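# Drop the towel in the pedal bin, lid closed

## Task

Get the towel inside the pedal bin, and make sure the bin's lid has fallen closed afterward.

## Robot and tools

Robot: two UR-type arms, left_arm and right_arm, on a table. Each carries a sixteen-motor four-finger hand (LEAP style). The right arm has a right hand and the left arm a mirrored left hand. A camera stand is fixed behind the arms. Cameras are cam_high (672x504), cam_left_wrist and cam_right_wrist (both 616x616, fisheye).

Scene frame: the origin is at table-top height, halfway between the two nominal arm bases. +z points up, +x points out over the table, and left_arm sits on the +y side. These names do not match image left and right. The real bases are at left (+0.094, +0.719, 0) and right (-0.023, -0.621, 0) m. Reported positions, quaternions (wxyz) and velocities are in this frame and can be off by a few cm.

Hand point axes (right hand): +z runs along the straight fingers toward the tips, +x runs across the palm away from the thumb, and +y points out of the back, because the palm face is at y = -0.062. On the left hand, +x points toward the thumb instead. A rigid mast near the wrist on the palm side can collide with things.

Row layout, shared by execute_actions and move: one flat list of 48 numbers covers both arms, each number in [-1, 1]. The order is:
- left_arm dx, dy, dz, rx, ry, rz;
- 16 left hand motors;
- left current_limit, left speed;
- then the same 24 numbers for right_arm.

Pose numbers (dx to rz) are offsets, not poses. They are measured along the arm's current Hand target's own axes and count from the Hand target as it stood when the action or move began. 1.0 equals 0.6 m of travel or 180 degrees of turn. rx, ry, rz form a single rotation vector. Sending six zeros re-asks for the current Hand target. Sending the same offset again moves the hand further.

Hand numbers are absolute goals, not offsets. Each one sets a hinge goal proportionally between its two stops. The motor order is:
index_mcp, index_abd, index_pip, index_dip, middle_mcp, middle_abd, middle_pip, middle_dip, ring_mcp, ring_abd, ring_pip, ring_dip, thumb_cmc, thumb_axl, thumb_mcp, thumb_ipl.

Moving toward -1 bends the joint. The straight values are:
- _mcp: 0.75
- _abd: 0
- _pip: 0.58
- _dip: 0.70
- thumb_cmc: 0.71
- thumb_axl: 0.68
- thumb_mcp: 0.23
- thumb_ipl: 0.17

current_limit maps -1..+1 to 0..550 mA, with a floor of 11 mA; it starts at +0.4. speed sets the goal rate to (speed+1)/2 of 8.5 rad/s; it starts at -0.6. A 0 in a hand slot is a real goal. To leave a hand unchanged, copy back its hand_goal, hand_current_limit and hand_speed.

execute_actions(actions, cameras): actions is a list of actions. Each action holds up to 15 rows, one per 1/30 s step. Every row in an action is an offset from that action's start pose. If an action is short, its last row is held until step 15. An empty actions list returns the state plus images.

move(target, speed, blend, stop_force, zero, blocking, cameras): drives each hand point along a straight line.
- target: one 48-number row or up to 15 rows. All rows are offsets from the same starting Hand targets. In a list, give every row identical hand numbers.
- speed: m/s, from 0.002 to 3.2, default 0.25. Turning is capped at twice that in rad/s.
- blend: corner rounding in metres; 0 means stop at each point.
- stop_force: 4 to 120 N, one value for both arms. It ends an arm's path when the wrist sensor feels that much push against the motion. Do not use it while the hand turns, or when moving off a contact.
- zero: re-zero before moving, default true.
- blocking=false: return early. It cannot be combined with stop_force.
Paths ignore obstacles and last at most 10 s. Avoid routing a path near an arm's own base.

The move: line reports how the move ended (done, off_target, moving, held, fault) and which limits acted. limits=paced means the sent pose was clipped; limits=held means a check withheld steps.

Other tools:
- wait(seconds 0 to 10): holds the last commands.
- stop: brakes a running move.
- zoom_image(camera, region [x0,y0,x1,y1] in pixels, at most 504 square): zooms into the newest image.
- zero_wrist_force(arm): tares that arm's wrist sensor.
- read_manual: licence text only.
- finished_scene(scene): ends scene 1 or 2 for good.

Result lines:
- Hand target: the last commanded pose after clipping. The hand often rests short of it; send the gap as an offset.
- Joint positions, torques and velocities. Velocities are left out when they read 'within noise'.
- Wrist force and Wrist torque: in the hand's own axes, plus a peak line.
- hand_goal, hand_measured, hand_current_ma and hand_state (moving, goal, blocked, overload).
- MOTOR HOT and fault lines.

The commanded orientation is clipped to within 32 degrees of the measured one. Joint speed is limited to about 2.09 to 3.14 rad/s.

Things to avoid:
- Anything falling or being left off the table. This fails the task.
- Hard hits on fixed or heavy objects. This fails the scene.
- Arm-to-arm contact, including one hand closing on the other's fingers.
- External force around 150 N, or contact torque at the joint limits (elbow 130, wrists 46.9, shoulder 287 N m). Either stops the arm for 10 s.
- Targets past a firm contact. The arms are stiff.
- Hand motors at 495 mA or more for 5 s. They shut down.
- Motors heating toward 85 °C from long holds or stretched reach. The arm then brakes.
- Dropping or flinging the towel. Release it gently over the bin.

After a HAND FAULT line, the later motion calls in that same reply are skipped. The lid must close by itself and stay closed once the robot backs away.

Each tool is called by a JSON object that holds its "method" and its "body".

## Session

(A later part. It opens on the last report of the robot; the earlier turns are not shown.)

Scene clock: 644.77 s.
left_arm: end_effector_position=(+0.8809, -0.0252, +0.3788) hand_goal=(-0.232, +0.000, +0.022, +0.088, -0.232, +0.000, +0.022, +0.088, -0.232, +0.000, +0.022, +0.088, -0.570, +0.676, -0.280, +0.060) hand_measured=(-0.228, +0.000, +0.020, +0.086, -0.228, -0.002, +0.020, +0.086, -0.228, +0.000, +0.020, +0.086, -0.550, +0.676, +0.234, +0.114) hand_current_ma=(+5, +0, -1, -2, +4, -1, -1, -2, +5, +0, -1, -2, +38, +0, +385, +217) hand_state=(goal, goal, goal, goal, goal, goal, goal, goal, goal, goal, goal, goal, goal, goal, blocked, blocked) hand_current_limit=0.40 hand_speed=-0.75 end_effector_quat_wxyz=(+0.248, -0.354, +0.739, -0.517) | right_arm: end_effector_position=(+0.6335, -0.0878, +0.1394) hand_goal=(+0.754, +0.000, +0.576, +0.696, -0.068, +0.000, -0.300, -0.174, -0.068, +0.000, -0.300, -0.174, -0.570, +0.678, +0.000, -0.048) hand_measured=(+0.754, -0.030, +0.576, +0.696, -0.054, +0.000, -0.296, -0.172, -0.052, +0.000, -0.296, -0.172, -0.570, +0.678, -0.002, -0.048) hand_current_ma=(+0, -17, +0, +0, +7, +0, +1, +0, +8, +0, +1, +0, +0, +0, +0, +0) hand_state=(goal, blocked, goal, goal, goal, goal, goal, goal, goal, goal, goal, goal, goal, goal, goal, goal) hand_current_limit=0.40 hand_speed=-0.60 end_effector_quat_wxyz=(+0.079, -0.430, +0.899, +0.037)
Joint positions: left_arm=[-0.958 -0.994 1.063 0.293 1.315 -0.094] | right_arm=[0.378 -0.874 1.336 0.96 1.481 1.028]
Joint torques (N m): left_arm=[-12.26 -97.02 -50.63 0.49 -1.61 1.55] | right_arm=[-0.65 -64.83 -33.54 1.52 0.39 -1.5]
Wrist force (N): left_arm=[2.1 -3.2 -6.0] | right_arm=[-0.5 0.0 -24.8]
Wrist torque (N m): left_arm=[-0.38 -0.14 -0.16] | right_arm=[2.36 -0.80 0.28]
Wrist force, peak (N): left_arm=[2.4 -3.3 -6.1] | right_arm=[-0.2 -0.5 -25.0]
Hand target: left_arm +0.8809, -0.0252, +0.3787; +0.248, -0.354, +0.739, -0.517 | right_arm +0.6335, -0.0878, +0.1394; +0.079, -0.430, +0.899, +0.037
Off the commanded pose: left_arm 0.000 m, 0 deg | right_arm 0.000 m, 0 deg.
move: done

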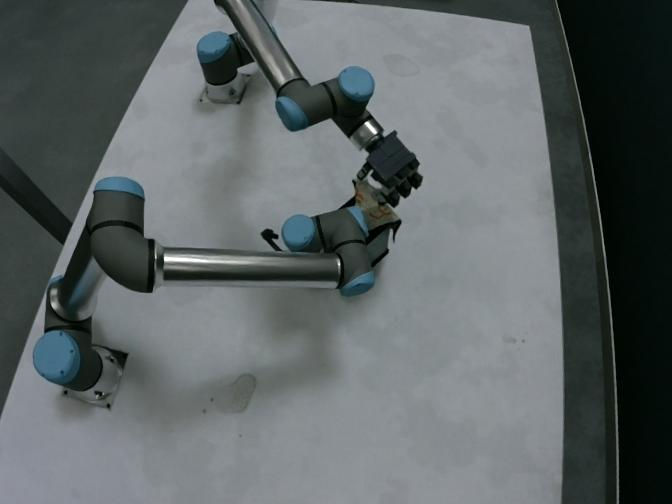

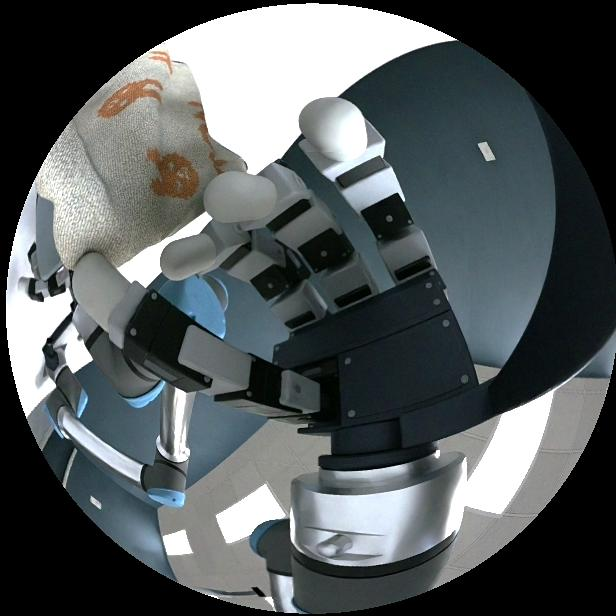

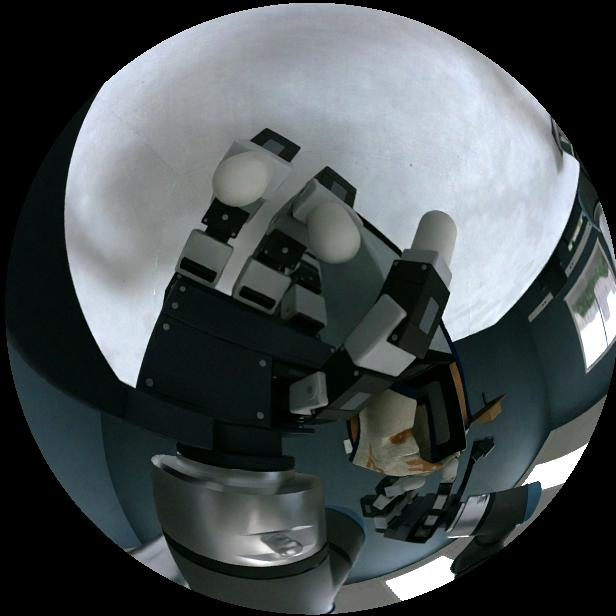

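{"method": "move", "body": {"target": [[0,-0.188,-0.0684,0,0,0, 0.753,0,-0.08,0.0435,0.753,0,-0.08,0.0435,0.753,0,-0.08,0.0435,-0.571,0.6766,0.2247,0.1676,0.4,-0.7, 0,0,0,0,0,0, 0.754,0,0.576,0.696,-0.0685,0,-0.2993,-0.1739,-0.0685,0,-0.2993,-0.1739,-0.571,0.678,0,-0.0486,0.4,-0.6],[-0.0125,-0.2468,-0.2052,-0.109,-0.4245,-0.2704, 0.753,0,-0.08,0.0435,0.753,0,-0.08,0.0435,0.753,0,-0.08,0.0435,-0.571,0.6766,0.2247,0.1676,0.4,-0.7, 0,0,0,0,0,0, 0.754,0,0.576,0.696,-0.0685,0,-0.2993,-0.1739,-0.0685,0,-0.2993,-0.1739,-0.571,0.678,0,-0.0486,0.4,-0.6]], "speed": [0.2, 0.45], "cameras": ["all"]}}

{"method": "zoom_image", "body": {"camera": "cam_high", "region": [290, 60, 450, 290]}}

{"method": "zoom_image", "body": {"camera": "cam_left_wrist", "region": [0, 0, 420, 420]}}

{"method": "zoom_image", "body": {"camera": "cam_right_wrist", "region": [300, 300, 540, 540]}}

Scene clock: 750.13 s.
left_arm: end_effector_position=(+0.8324, +0.0236, +0.5584) hand_goal=(+0.754, +0.000, -0.080, +0.044, +0.754, +0.000, -0.080, +0.044, +0.754, +0.000, -0.080, +0.044, -0.570, +0.676, +0.224, +0.168) hand_measured=(+0.738, +0.000, -0.078, +0.046, +0.738, -0.002, -0.078, +0.048, +0.736, +0.000, -0.078, +0.046, -0.570, +0.676, +0.224, +0.166) hand_current_ma=(-33, +0, +2, +3, -32, -1, +1, +3, -35, +0, +1, +3, +0, +0, +0, -3) hand_state=(goal, goal, goal, goal, goal, goal, goal, goal, goal, goal, goal, goal, goal, goal, goal, goal) hand_current_limit=0.40 hand_speed=-0.70 end_effector_quat_wxyz=(-0.389, +0.837, -0.269, +0.275) | right_arm: end_effector_position=(+0.6335, -0.0878, +0.1394) hand_goal=(+0.754, +0.000, +0.576, +0.696, -0.068, +0.000, -0.300, -0.174, -0.068, +0.000, -0.300, -0.174, -0.570, +0.678, +0.000, -0.048) hand_measured=(+0.754, -0.030, +0.576, +0.696, -0.054, +0.000, -0.296, -0.172, -0.052, +0.000, -0.296, -0.172, -0.570, +0.678, -0.002, -0.048) hand_current_ma=(+0, -17, +0, +0, +7, +0, +1, +0, +8, +0, +1, +0, +0, +0, +0, +0) hand_state=(goal, blocked, goal, goal, goal, goal, goal, goal, goal, goal, goal, goal, goal, goal, goal, goal) hand_current_limit=0.40 hand_speed=-0.60 end_effector_quat_wxyz=(+0.079, -0.430, +0.899, +0.037)
Joint positions: left_arm=[-1.111 -0.494 0.035 2.292 0.601 -2.19] | right_arm=[0.378 -0.874 1.336 0.96 1.481 1.028]
Joint torques (N m): left_arm=[-8.94 -114.67 -46.64 1.59 -1.3 1.9] | right_arm=[-2.21 -63.67 -33.46 1.21 -0.35 -1.83]
Wrist force (N): left_arm=[0.5 0.9 -1.2] | right_arm=[0.2 -0.2 -20.7]
Wrist torque (N m): left_arm=[0.11 -0.02 0.08] | right_arm=[2.00 -0.73 0.33]
Wrist force, peak (N): left_arm=[2.3 -3.4 -6.4] | right_arm=[-0.1 -0.4 -25.5]
Hand target: left_arm +0.8348, +0.0212, +0.5600; -0.362, +0.871, -0.307, +0.127 | right_arm +0.6335, -0.0878, +0.1394; +0.079, -0.430, +0.899, +0.037
Off the commanded pose: left_arm 0.004 m, 18 deg | right_arm 0.000 m, 0 deg.
elbow stopped short (left arm): the move would have taken joint 3 (elbow) straighter than the controller allows.
move: off_target (left_arm)

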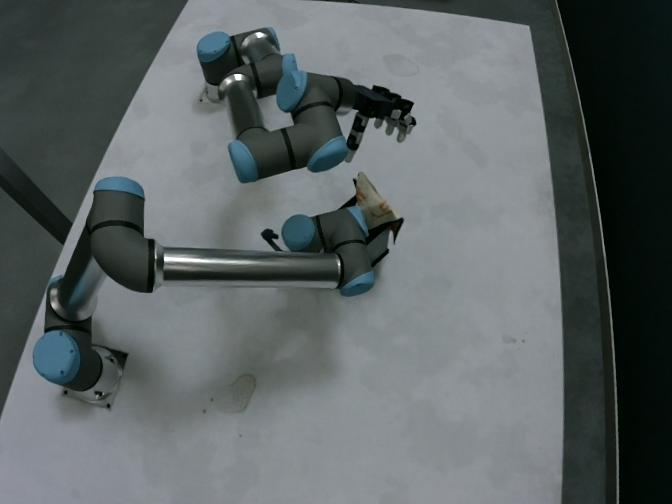

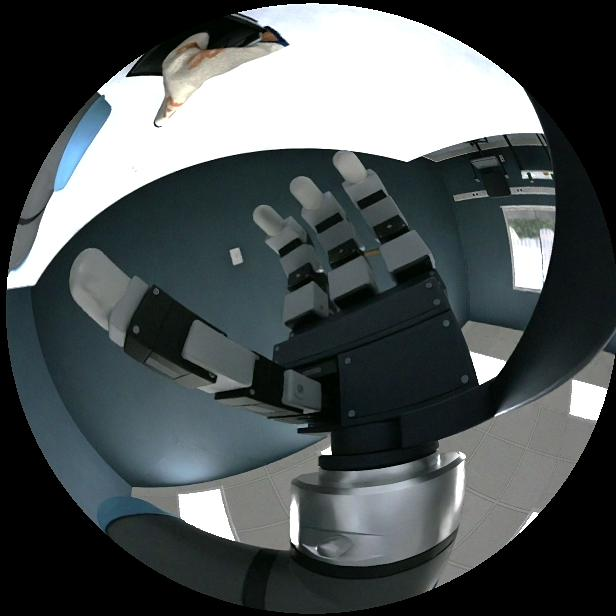

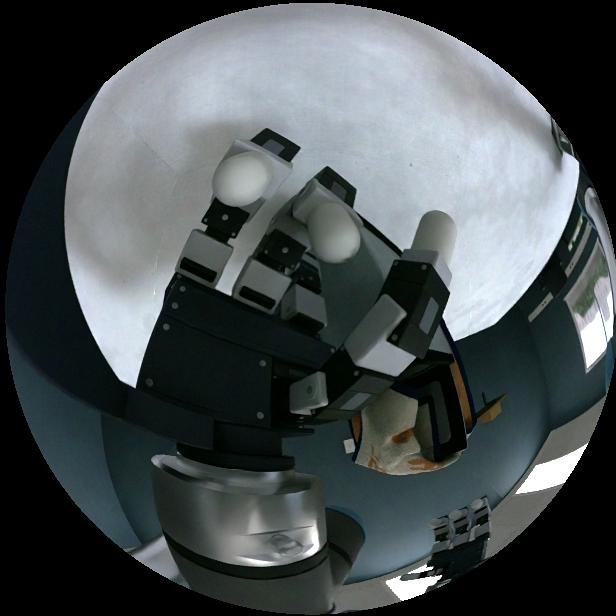

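Scaled by 2.191.

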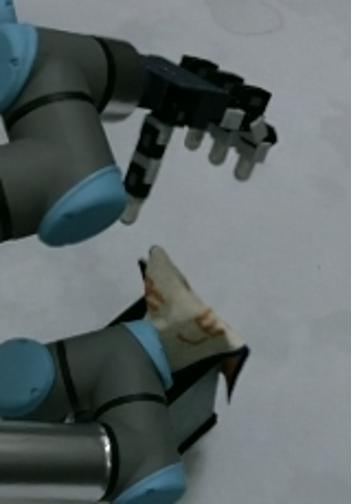

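Scaled by 1.200 from the camera's 616x616 image, which has a finer 880x880 frame.

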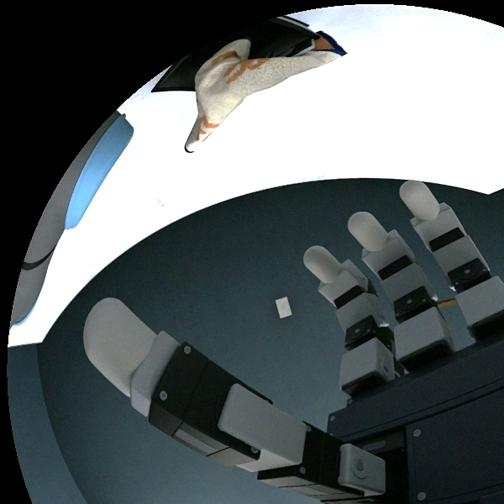

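Scaled by 2.100 from the camera's 616x616 image, which has a finer 880x880 frame.

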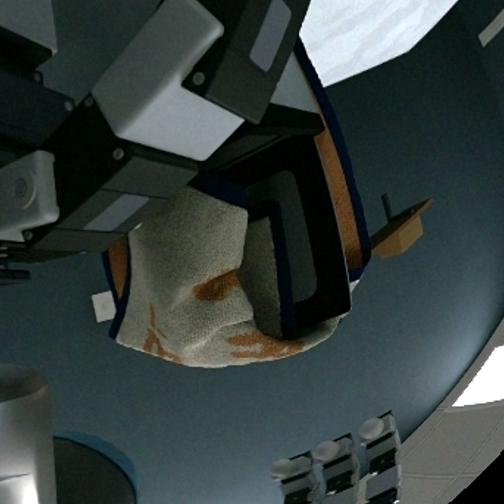

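{"method": "execute_actions", "body": {"actions": []}}

Scene clock: 802.77 s.
left_arm: end_effector_position=(+0.8324, +0.0236, +0.5584) hand_goal=(+0.754, +0.000, -0.080, +0.044, +0.754, +0.000, -0.080, +0.044, +0.754, +0.000, -0.080, +0.044, -0.570, +0.676, +0.224, +0.168) hand_measured=(+0.738, +0.000, -0.078, +0.046, +0.738, -0.002, -0.078, +0.048, +0.736, +0.000, -0.078, +0.046, -0.570, +0.676, +0.224, +0.166) hand_current_ma=(-33, +0, +2, +3, -32, -1, +1, +3, -35, +0, +1, +3, +0, +0, +0, -3) hand_state=(goal, goal, goal, goal, goal, goal, goal, goal, goal, goal, goal, goal, goal, goal, goal, goal) hand_current_limit=0.40 hand_speed=-0.70 end_effector_quat_wxyz=(-0.389, +0.837, -0.269, +0.275) | right_arm: end_effector_position=(+0.6335, -0.0878, +0.1394) hand_goal=(+0.754, +0.000, +0.576, +0.696, -0.068, +0.000, -0.300, -0.174, -0.068, +0.000, -0.300, -0.174, -0.570, +0.678, +0.000, -0.048) hand_measured=(+0.754, -0.030, +0.576, +0.696, -0.054, +0.000, -0.296, -0.172, -0.052, +0.000, -0.296, -0.172, -0.570, +0.678, -0.002, -0.048) hand_current_ma=(+0, -17, +0, +0, +7, +0, +1, +0, +8, +0, +1, +0, +0, +0, +0, +0) hand_state=(goal, blocked, goal, goal, goal, goal, goal, goal, goal, goal, goal, goal, goal, goal, goal, goal) hand_current_limit=0.40 hand_speed=-0.60 end_effector_quat_wxyz=(+0.079, -0.430, +0.899, +0.037)
Joint positions: left_arm=[-1.111 -0.494 0.035 2.292 0.601 -2.19] | right_arm=[0.378 -0.874 1.336 0.96 1.481 1.028]
Joint velocities: within noise
Joint torques (N m): left_arm=[4.99 -129.62 -38.74 1.93 -0.37 2.88] | right_arm=[-3.14 -64.33 -34.01 1.14 -0.78 -2.23]
Motor temperatures (°C): left_arm=[30 32 30 34 41 35] | right_arm=[31 30 32 36 36 37]
Wrist force (N): left_arm=[0.7 0.9 -1.0] | right_arm=[0.4 -0.4 -21.0]
Wrist torque (N m): left_arm=[0.09 -0.05 0.08] | right_arm=[2.00 -0.75 0.35]
Wrist force, peak (N): left_arm=[0.3 1.3 -1.6] | right_arm=[0.4 -0.1 -21.8]
Hand target: left_arm +0.8348, +0.0212, +0.5600; -0.362, +0.871, -0.307, +0.127 | right_arm +0.6335, -0.0878, +0.1394; +0.079, -0.430, +0.899, +0.037
Off the commanded pose: left_arm 0.004 m, 18 deg | right_arm 0.000 m, 0 deg.

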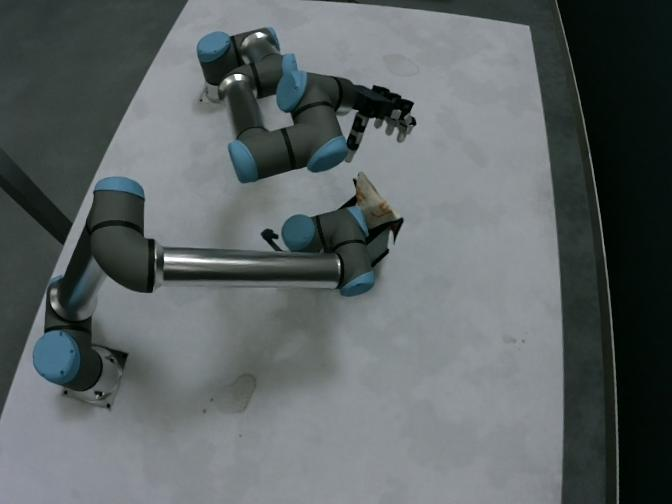

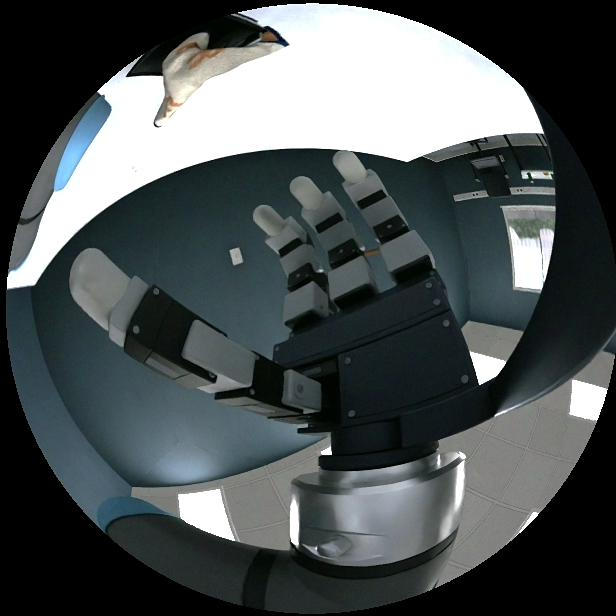

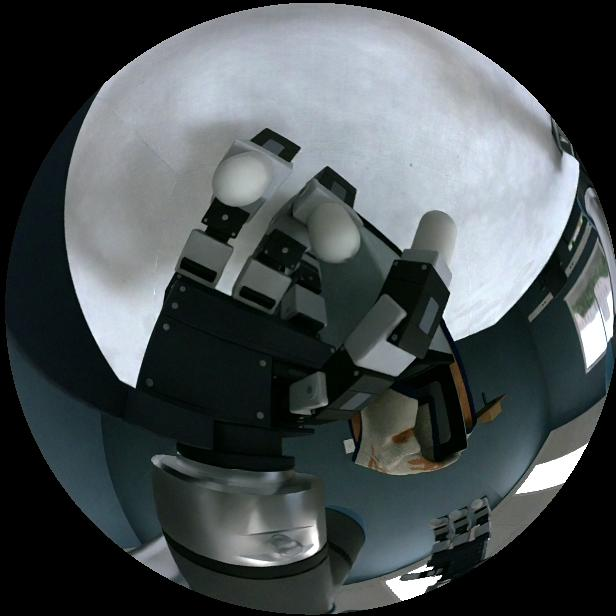

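{"method": "move", "body": {"target": [0,0.165,0.165,0,0,0,0.754,0,-0.08,0.044,0.754,0,-0.08,0.044,0.754,0,-0.08,0.044,-0.57,0.676,0.224,0.168,0.4,-0.7,0,0,0,0,0,0,0.754,0,0.576,0.696,-0.0685,0,-0.2993,-0.1739,-0.0685,0,-0.2993,-0.1739,-0.571,0.678,0,-0.0486,0.4,-0.6], "speed": 0.1, "cameras": ["all"]}}

Scene clock: 821.93 s.
left_arm: end_effector_position=(+0.8336, +0.0229, +0.4191) hand_goal=(+0.754, +0.000, -0.080, +0.044, +0.754, +0.000, -0.080, +0.044, +0.754, +0.000, -0.080, +0.044, -0.570, +0.676, +0.224, +0.168) hand_measured=(+0.738, +0.000, -0.078, +0.046, +0.738, -0.002, -0.078, +0.048, +0.738, +0.000, -0.078, +0.046, -0.570, +0.676, +0.222, +0.166) hand_current_ma=(-31, +0, +2, +3, -30, -1, +1, +3, -32, +0, +1, +3, +0, +0, -1, -3) hand_state=(goal, goal, goal, goal, goal, goal, goal, goal, goal, goal, goal, goal, goal, goal, goal, goal) hand_current_limit=0.40 hand_speed=-0.70 end_effector_quat_wxyz=(-0.361, +0.870, -0.305, +0.137) | right_arm: end_effector_position=(+0.6335, -0.0878, +0.1394) hand_goal=(+0.754, +0.000, +0.576, +0.696, -0.068, +0.000, -0.300, -0.174, -0.068, +0.000, -0.300, -0.174, -0.570, +0.678, +0.000, -0.048) hand_measured=(+0.754, -0.030, +0.576, +0.696, -0.054, +0.000, -0.296, -0.172, -0.052, +0.000, -0.296, -0.172, -0.570, +0.678, -0.002, -0.048) hand_current_ma=(+0, -17, +0, +0, +7, +0, +1, +0, +8, +0, +1, +0, +0, +0, +0, +0) hand_state=(goal, blocked, goal, goal, goal, goal, goal, goal, goal, goal, goal, goal, goal, goal, goal, goal) hand_current_limit=0.40 hand_speed=-0.60 end_effector_quat_wxyz=(+0.079, -0.430, +0.899, +0.037)
Joint positions: left_arm=[-1.055 -0.391 0.035 2.26 0.836 -2.072] | right_arm=[0.378 -0.874 1.336 0.96 1.481 1.028]
Joint torques (N m): left_arm=[-13.92 -132.68 -40.42 4.6 -2.56 -2.73] | right_arm=[-2.73 -63.54 -34.39 1.29 -0.65 -2.33]
Wrist force (N): left_arm=[0.6 0.7 -0.6] | right_arm=[0.2 -0.2 -21.0]
Wrist torque (N m): left_arm=[0.03 -0.03 -0.03] | right_arm=[2.03 -0.72 0.34]
Wrist force, peak (N): left_arm=[0.5 -0.1 -2.0] | right_arm=[0.2 0.0 -21.4]
Hand target: left_arm +0.8349, +0.0214, +0.4200; -0.362, +0.871, -0.307, +0.127 | right_arm +0.6335, -0.0878, +0.1394; +0.079, -0.430, +0.899, +0.037
Off the commanded pose: left_arm 0.002 m, 1 deg | right_arm 0.000 m, 0 deg.
elbow stopped short (left arm): the move would have taken joint 3 (elbow) straighter than the controller allows.
move: done

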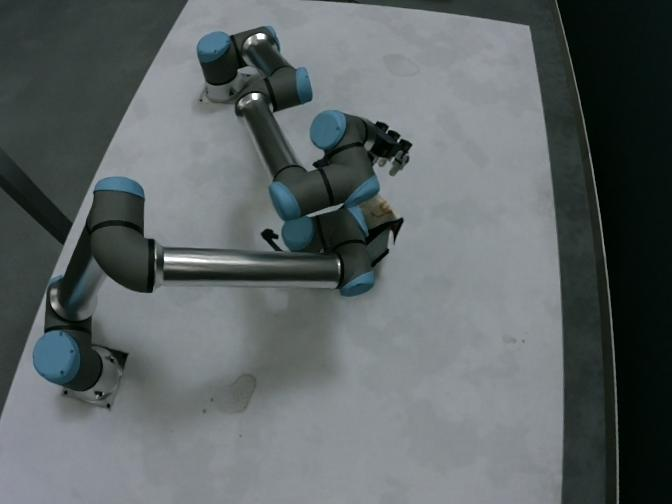

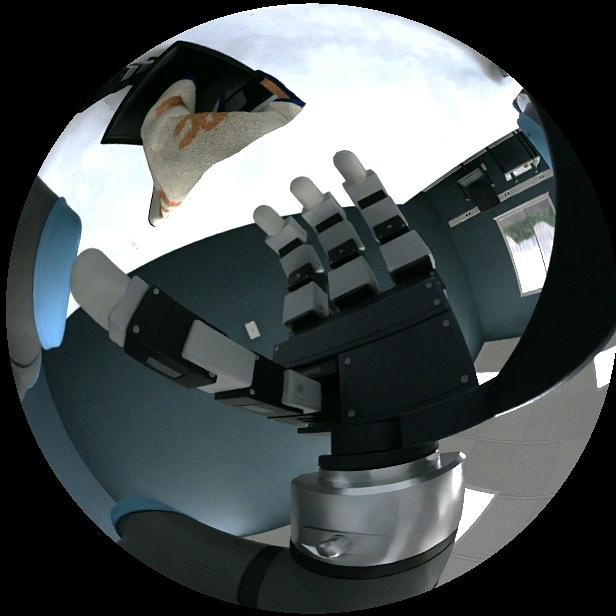

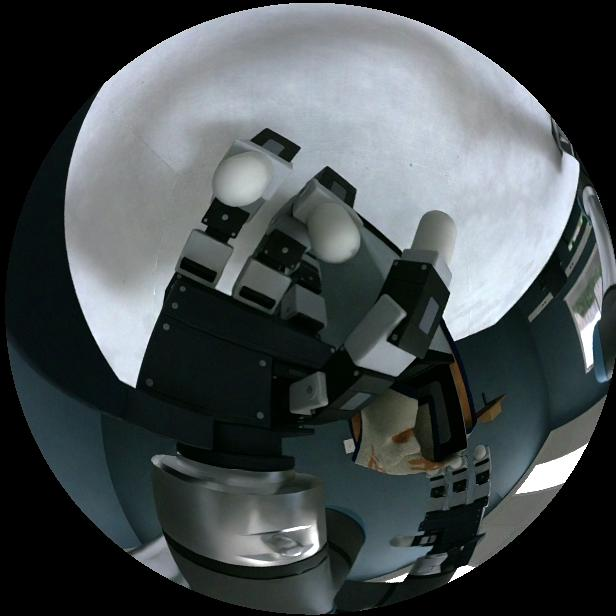

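{"method": "zoom_image", "body": {"camera": "cam_left_wrist", "region": [60, 20, 340, 260]}}

{"method": "zoom_image", "body": {"camera": "cam_right_wrist", "region": [320, 350, 530, 560]}}

{"method": "zoom_image", "body": {"camera": "cam_high", "region": [290, 110, 460, 300]}}

Scaled by 1.800 from the camera's 616x616 image, which has a finer 880x880 frame.

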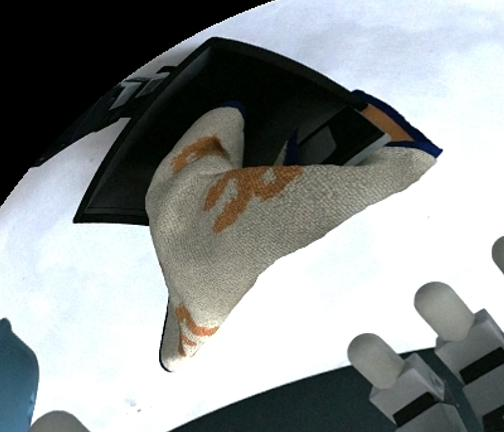

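Scaled by 2.400 from the camera's 616x616 image, which has a finer 880x880 frame.

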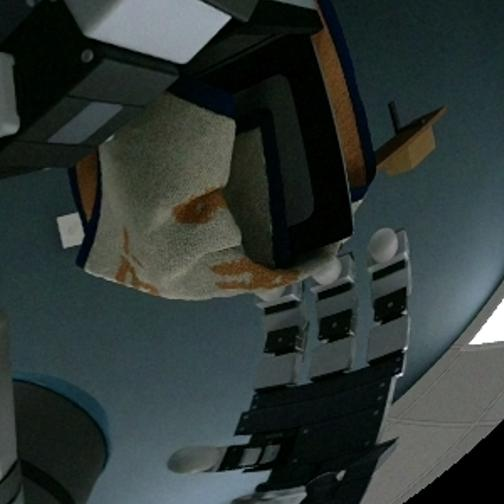

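Scaled by 2.653.

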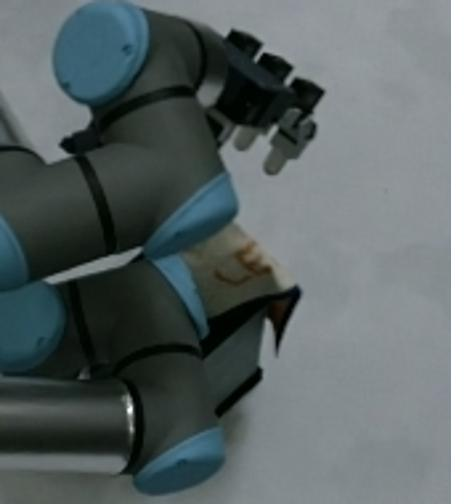

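{"method": "move", "body": {"target": [0.0167,0.1202,0.1202,0,0,0,0.754,0,-0.08,0.044,0.754,0,-0.08,0.044,0.754,0,-0.08,0.044,-0.57,0.676,0.224,0.168,0.4,-0.7,0,0,0,0,0,0,0.754,0,0.576,0.696,-0.0685,0,-0.2993,-0.1739,-0.0685,0,-0.2993,-0.1739,-0.571,0.678,0,-0.0486,0.4,-0.6], "speed": 0.04, "stop_force": 8, "cameras": ["all"]}}

{"method": "zoom_image", "body": {"camera": "cam_left_wrist", "region": [60, 60, 360, 360]}}

{"method": "zoom_image", "body": {"camera": "cam_right_wrist", "region": [320, 350, 530, 560]}}

Scene clock: 907.13 s.
left_arm: end_effector_position=(+0.8428, +0.0153, +0.3180) hand_goal=(+0.754, +0.000, -0.080, +0.044, +0.754, +0.000, -0.080, +0.044, +0.754, +0.000, -0.080, +0.044, -0.570, +0.676, +0.224, +0.168) hand_measured=(+0.738, +0.000, -0.078, +0.046, +0.738, -0.002, -0.078, +0.048, +0.738, +0.000, -0.078, +0.046, -0.570, +0.676, +0.222, +0.166) hand_current_ma=(-30, +0, +2, +3, -28, -1, +1, +3, -30, +0, +1, +3, +0, +0, -1, -3) hand_state=(goal, goal, goal, goal, goal, goal, goal, goal, goal, goal, goal, goal, goal, goal, goal, goal) hand_current_limit=0.40 hand_speed=-0.70 end_effector_quat_wxyz=(-0.362, +0.871, -0.307, +0.127) | right_arm: end_effector_position=(+0.6335, -0.0878, +0.1394) hand_goal=(+0.754, +0.000, +0.576, +0.696, -0.068, +0.000, -0.300, -0.174, -0.068, +0.000, -0.300, -0.174, -0.570, +0.678, +0.000, -0.048) hand_measured=(+0.754, -0.030, +0.576, +0.696, -0.054, +0.000, -0.296, -0.172, -0.052, +0.000, -0.296, -0.172, -0.570, +0.678, -0.002, -0.048) hand_current_ma=(+0, -17, +0, +0, +7, +0, +1, +0, +8, +0, +1, +0, +0, +0, +0, +0) hand_state=(goal, blocked, goal, goal, goal, goal, goal, goal, goal, goal, goal, goal, goal, goal, goal, goal) hand_current_limit=0.40 hand_speed=-0.60 end_effector_quat_wxyz=(+0.079, -0.430, +0.899, +0.037)
Joint positions: left_arm=[-1.048 -0.456 0.347 2.021 0.847 -2.064] | right_arm=[0.378 -0.874 1.336 0.96 1.481 1.028]
Joint torques (N m): left_arm=[-7.39 -136.52 -51.78 7.17 -1.44 0.88] | right_arm=[-3.11 -64.65 -33.93 1.37 -1.19 -2.66]
Wrist force (N): left_arm=[0.5 1.0 -0.7] | right_arm=[-0.1 0.0 -20.9]
Wrist torque (N m): left_arm=[0.06 -0.01 -0.06] | right_arm=[2.04 -0.69 0.31]
Wrist force, peak (N): left_arm=[1.1 1.2 -0.8] | right_arm=[-0.2 -0.4 -21.4]
Hand target: left_arm +0.8428, +0.0152, +0.3180; -0.362, +0.871, -0.307, +0.127 | right_arm +0.6335, -0.0878, +0.1394; +0.079, -0.430, +0.899, +0.037
Off the commanded pose: left_arm 0.000 m, 0 deg | right_arm 0.000 m, 0 deg.
move: done

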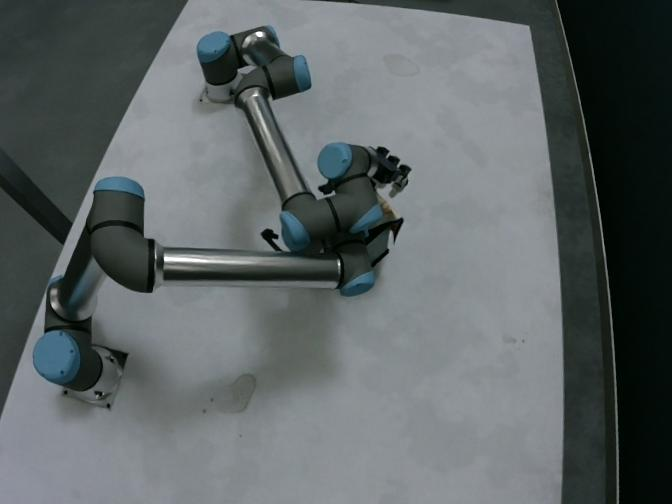

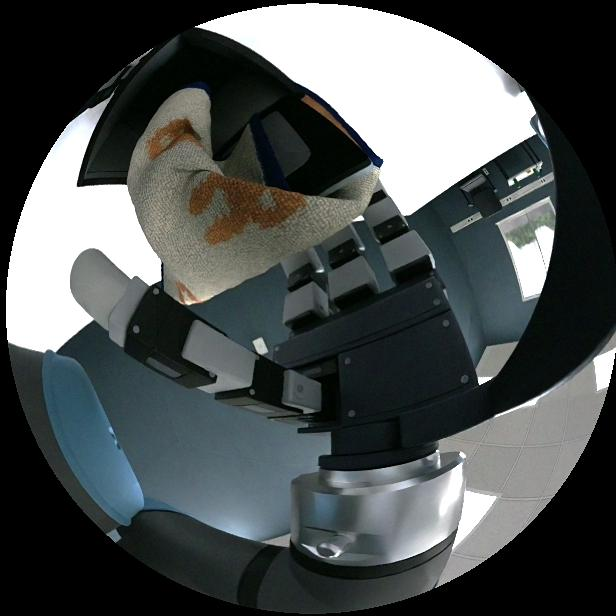

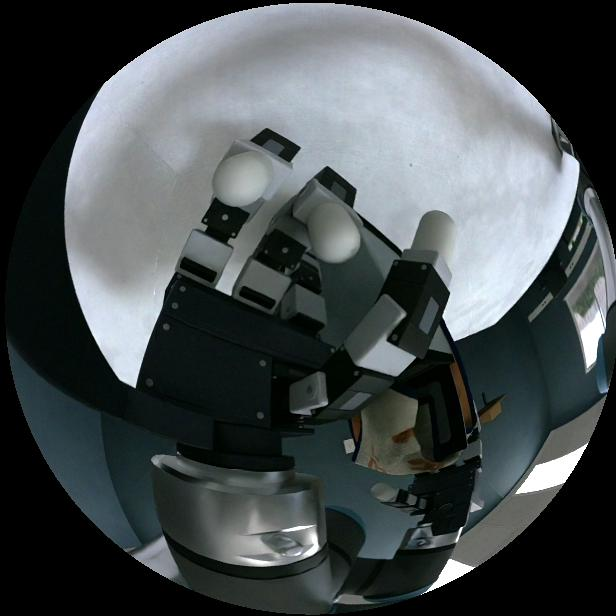

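Scaled by 1.680 from the camera's 616x616 image, which has a finer 880x880 frame.

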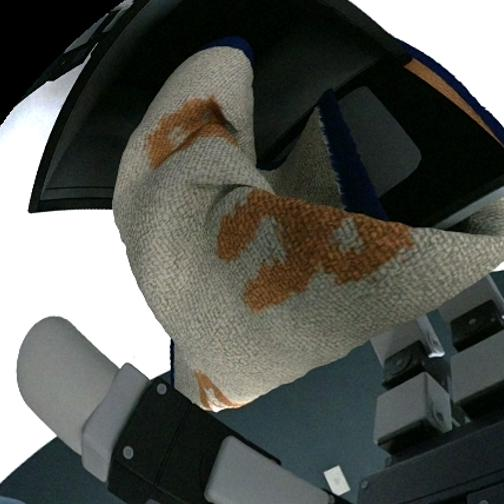

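Scaled by 2.400 from the camera's 616x616 image, which has a finer 880x880 frame.

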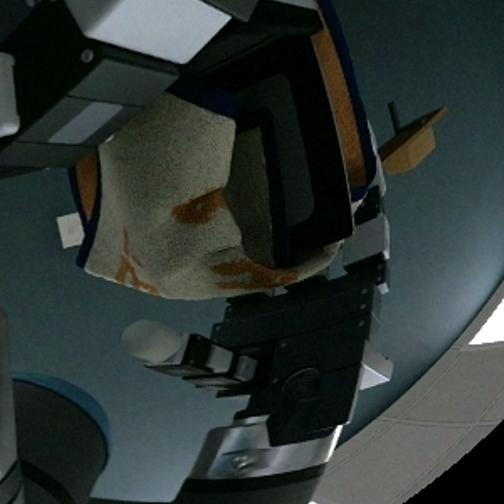

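{"method": "move", "body": {"target": [0,0,0,0,0,0,-0.07,0,-0.226,-0.03,-0.07,0,-0.226,-0.03,0.754,0,-0.08,0.044,-0.57,0.676,-0.337,0.06,0.15,-0.85,0,0,0,0,0,0,0.754,0,0.576,0.696,-0.0685,0,-0.2993,-0.1739,-0.0685,0,-0.2993,-0.1739,-0.571,0.678,0,-0.0486,0.4,-0.6], "speed": 0.04, "cameras": ["all"]}}

{"method": "zoom_image", "body": {"camera": "cam_left_wrist", "region": [60, 60, 440, 440]}}

{"method": "zoom_image", "body": {"camera": "cam_right_wrist", "region": [320, 350, 530, 560]}}

Scene clock: 937.63 s.
left_arm: end_effector_position=(+0.8428, +0.0152, +0.3180) hand_goal=(-0.070, +0.000, -0.226, -0.030, -0.070, +0.000, -0.226, -0.030, +0.754, +0.000, -0.080, +0.044, -0.570, +0.676, -0.336, +0.060) hand_measured=(+0.382, +0.000, -0.204, -0.026, +0.372, -0.002, -0.208, -0.026, +0.738, +0.000, -0.078, +0.046, -0.554, +0.676, -0.092, +0.070) hand_current_ma=(+316, +0, +43, +4, +316, -1, +34, +4, -30, +0, +1, +3, +29, +0, +316, +20) hand_state=(blocked, goal, blocked, goal, blocked, goal, goal, goal, goal, goal, goal, goal, goal, goal, blocked, goal) hand_current_limit=0.15 hand_speed=-0.85 end_effector_quat_wxyz=(-0.362, +0.871, -0.307, +0.127) | right_arm: end_effector_position=(+0.6335, -0.0878, +0.1394) hand_goal=(+0.754, +0.000, +0.576, +0.696, -0.068, +0.000, -0.300, -0.174, -0.068, +0.000, -0.300, -0.174, -0.570, +0.678, +0.000, -0.048) hand_measured=(+0.754, -0.030, +0.576, +0.696, -0.054, +0.000, -0.296, -0.172, -0.052, +0.000, -0.296, -0.172, -0.570, +0.678, -0.002, -0.048) hand_current_ma=(+0, -17, +0, +0, +7, +0, +1, +0, +8, +0, +1, +0, +0, +0, +0, +0) hand_state=(goal, blocked, goal, goal, goal, goal, goal, goal, goal, goal, goal, goal, goal, goal, goal, goal) hand_current_limit=0.40 hand_speed=-0.60 end_effector_quat_wxyz=(+0.079, -0.430, +0.899, +0.037)
Joint positions: left_arm=[-1.048 -0.456 0.347 2.021 0.847 -2.064] | right_arm=[0.378 -0.874 1.336 0.96 1.481 1.028]
Joint torques (N m): left_arm=[-10.21 -135.5 -50.98 7.04 -1.61 -1.12] | right_arm=[-3.63 -64.73 -34.16 1.29 -0.97 -2.48]
Wrist force (N): left_arm=[1.3 -0.6 0.9] | right_arm=[0.5 -0.1 -22.1]
Wrist torque (N m): left_arm=[0.22 -0.05 -0.05] | right_arm=[2.12 -0.72 0.35]
Wrist force, peak (N): left_arm=[1.1 1.1 -0.9] | right_arm=[0.6 -0.2 -22.7]
Hand target: left_arm +0.8428, +0.0152, +0.3180; -0.362, +0.871, -0.307, +0.127 | right_arm +0.6335, -0.0878, +0.1394; +0.079, -0.430, +0.899, +0.037
Off the commanded pose: left_arm 0.000 m, 0 deg | right_arm 0.000 m, 0 deg.
move: done

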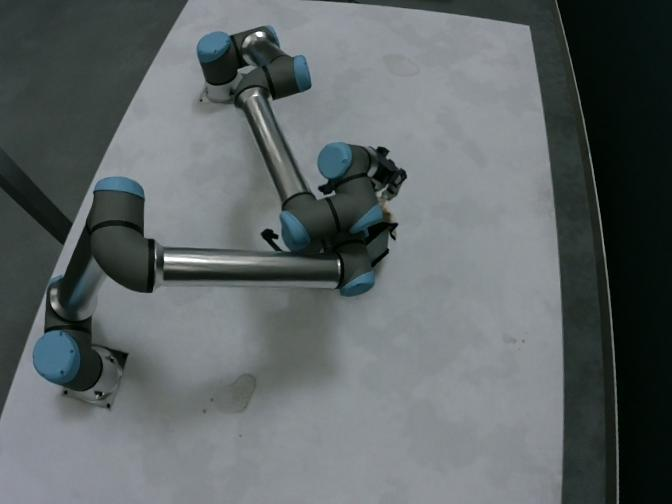

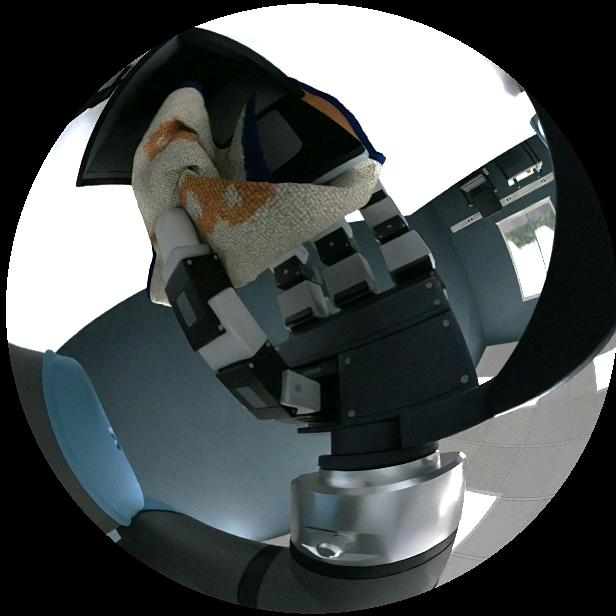

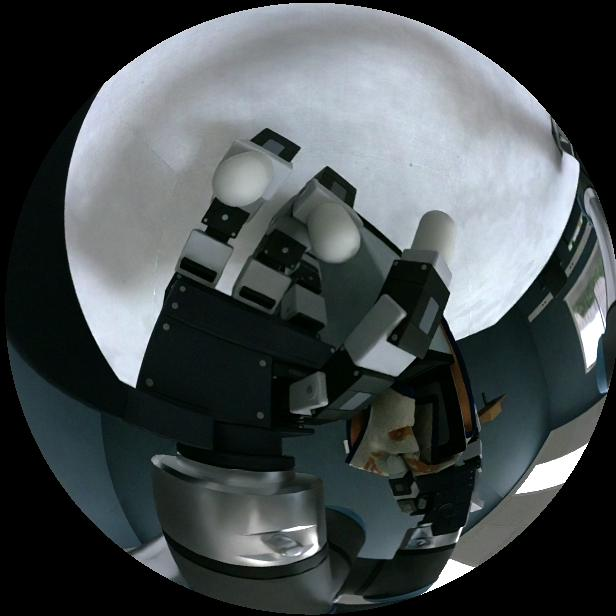

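Scaled by 1.326 from the camera's 616x616 image, which has a finer 880x880 frame.

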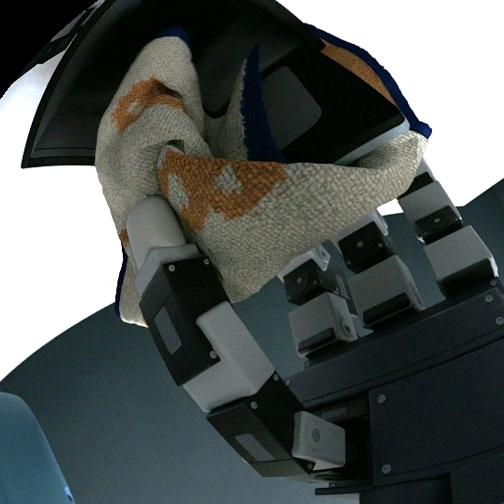

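Scaled by 2.400 from the camera's 616x616 image, which has a finer 880x880 frame.

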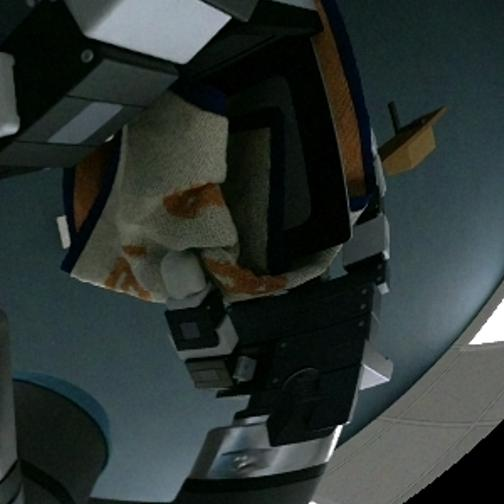

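{"method": "move", "body": {"target": [0,-0.047,-0.047,0,0,0,-0.07,0,-0.226,-0.03,-0.07,0,-0.226,-0.03,0.754,0,-0.08,0.044,-0.57,0.676,-0.337,0.06,0.15,-0.85,0,0,0,0,0,0,0.754,0,0.576,0.696,-0.0685,0,-0.2993,-0.1739,-0.0685,0,-0.2993,-0.1739,-0.571,0.678,0,-0.0486,0.4,-0.6], "speed": 0.04, "cameras": ["all"]}}

{"method": "zoom_image", "body": {"camera": "cam_left_wrist", "region": [60, 60, 440, 440]}}

{"method": "zoom_image", "body": {"camera": "cam_right_wrist", "region": [320, 350, 530, 560]}}

Scene clock: 949.07 s.
left_arm: end_effector_position=(+0.8427, +0.0151, +0.3578) hand_goal=(-0.070, +0.000, -0.226, -0.030, -0.070, +0.000, -0.226, -0.030, +0.754, +0.000, -0.080, +0.044, -0.570, +0.676, -0.336, +0.060) hand_measured=(+0.164, +0.000, -0.204, -0.028, -0.034, -0.002, -0.208, -0.026, +0.738, +0.000, -0.078, +0.046, -0.570, +0.678, -0.130, +0.078) hand_current_ma=(+316, +0, +44, +2, +91, -1, +35, +5, -30, +0, +1, +3, +0, +2, +316, +50) hand_state=(blocked, goal, blocked, goal, blocked, goal, goal, goal, goal, goal, goal, goal, goal, goal, blocked, goal) hand_current_limit=0.15 hand_speed=-0.85 end_effector_quat_wxyz=(-0.362, +0.871, -0.307, +0.127) | right_arm: end_effector_position=(+0.6335, -0.0878, +0.1394) hand_goal=(+0.754, +0.000, +0.576, +0.696, -0.068, +0.000, -0.300, -0.174, -0.068, +0.000, -0.300, -0.174, -0.570, +0.678, +0.000, -0.048) hand_measured=(+0.754, -0.030, +0.576, +0.696, -0.054, +0.000, -0.296, -0.172, -0.052, +0.000, -0.296, -0.172, -0.570, +0.678, -0.002, -0.048) hand_current_ma=(+0, -17, +0, +0, +7, +0, +1, +0, +8, +0, +1, +0, +0, +0, +0, +0) hand_state=(goal, blocked, goal, goal, goal, goal, goal, goal, goal, goal, goal, goal, goal, goal, goal, goal) hand_current_limit=0.40 hand_speed=-0.60 end_effector_quat_wxyz=(+0.079, -0.430, +0.899, +0.037)
Joint positions: left_arm=[-1.048 -0.416 0.199 2.13 0.847 -2.064] | right_arm=[0.378 -0.874 1.336 0.96 1.481 1.028]
Joint torques (N m): left_arm=[-0.73 -136.61 -34.2 1.66 0.92 -2.03] | right_arm=[-4.48 -64.15 -33.38 1.38 -1.37 -2.58]
Wrist force (N): left_arm=[0.6 1.0 -0.4] | right_arm=[-0.1 0.1 -21.1]
Wrist torque (N m): left_arm=[0.18 -0.02 -0.07] | right_arm=[2.06 -0.74 0.32]
Wrist force, peak (N): left_arm=[1.3 1.1 1.9] | right_arm=[-0.7 -0.2 -25.5]
Hand target: left_arm +0.8427, +0.0152, +0.3579; -0.362, +0.871, -0.307, +0.127 | right_arm +0.6335, -0.0878, +0.1394; +0.079, -0.430, +0.899, +0.037
Off the commanded pose: left_arm 0.000 m, 0 deg | right_arm 0.000 m, 0 deg.
move: done

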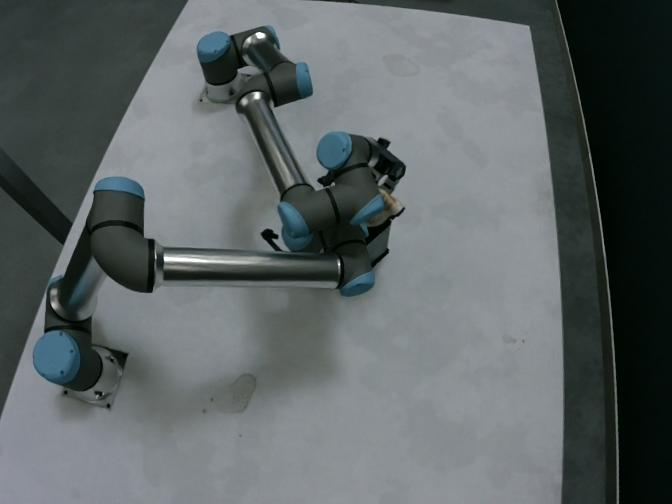

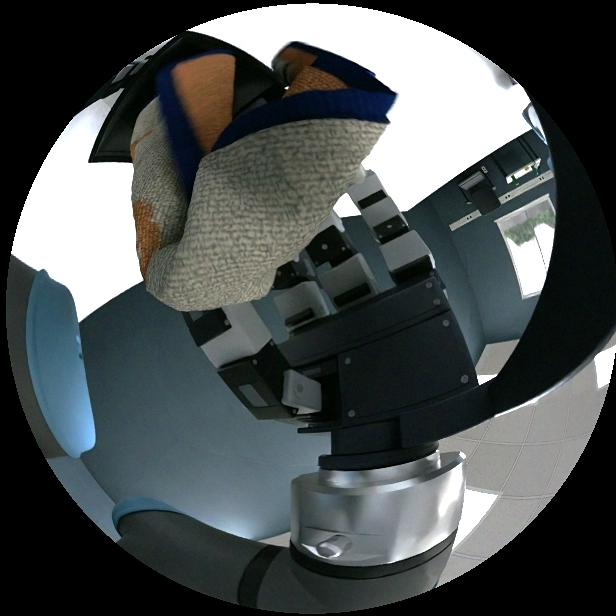

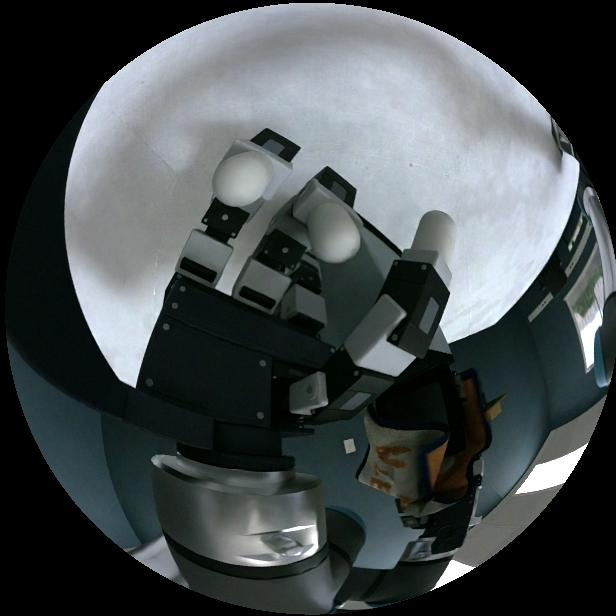

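Scaled by 1.326 from the camera's 616x616 image, which has a finer 880x880 frame.

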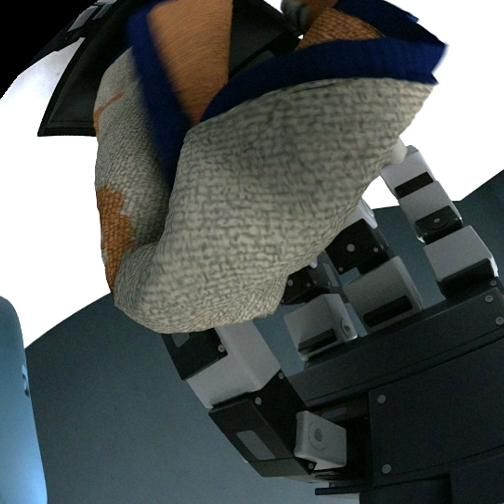

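Scaled by 2.400 from the camera's 616x616 image, which has a finer 880x880 frame.

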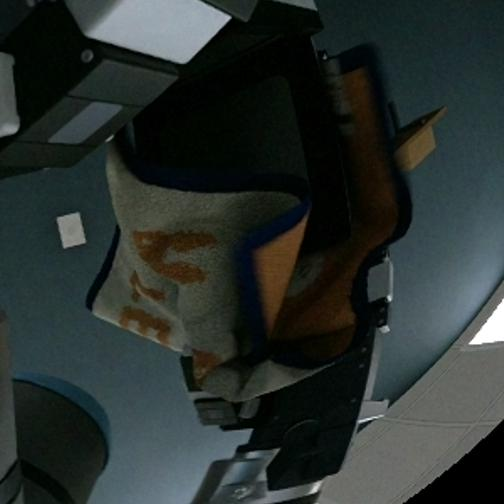

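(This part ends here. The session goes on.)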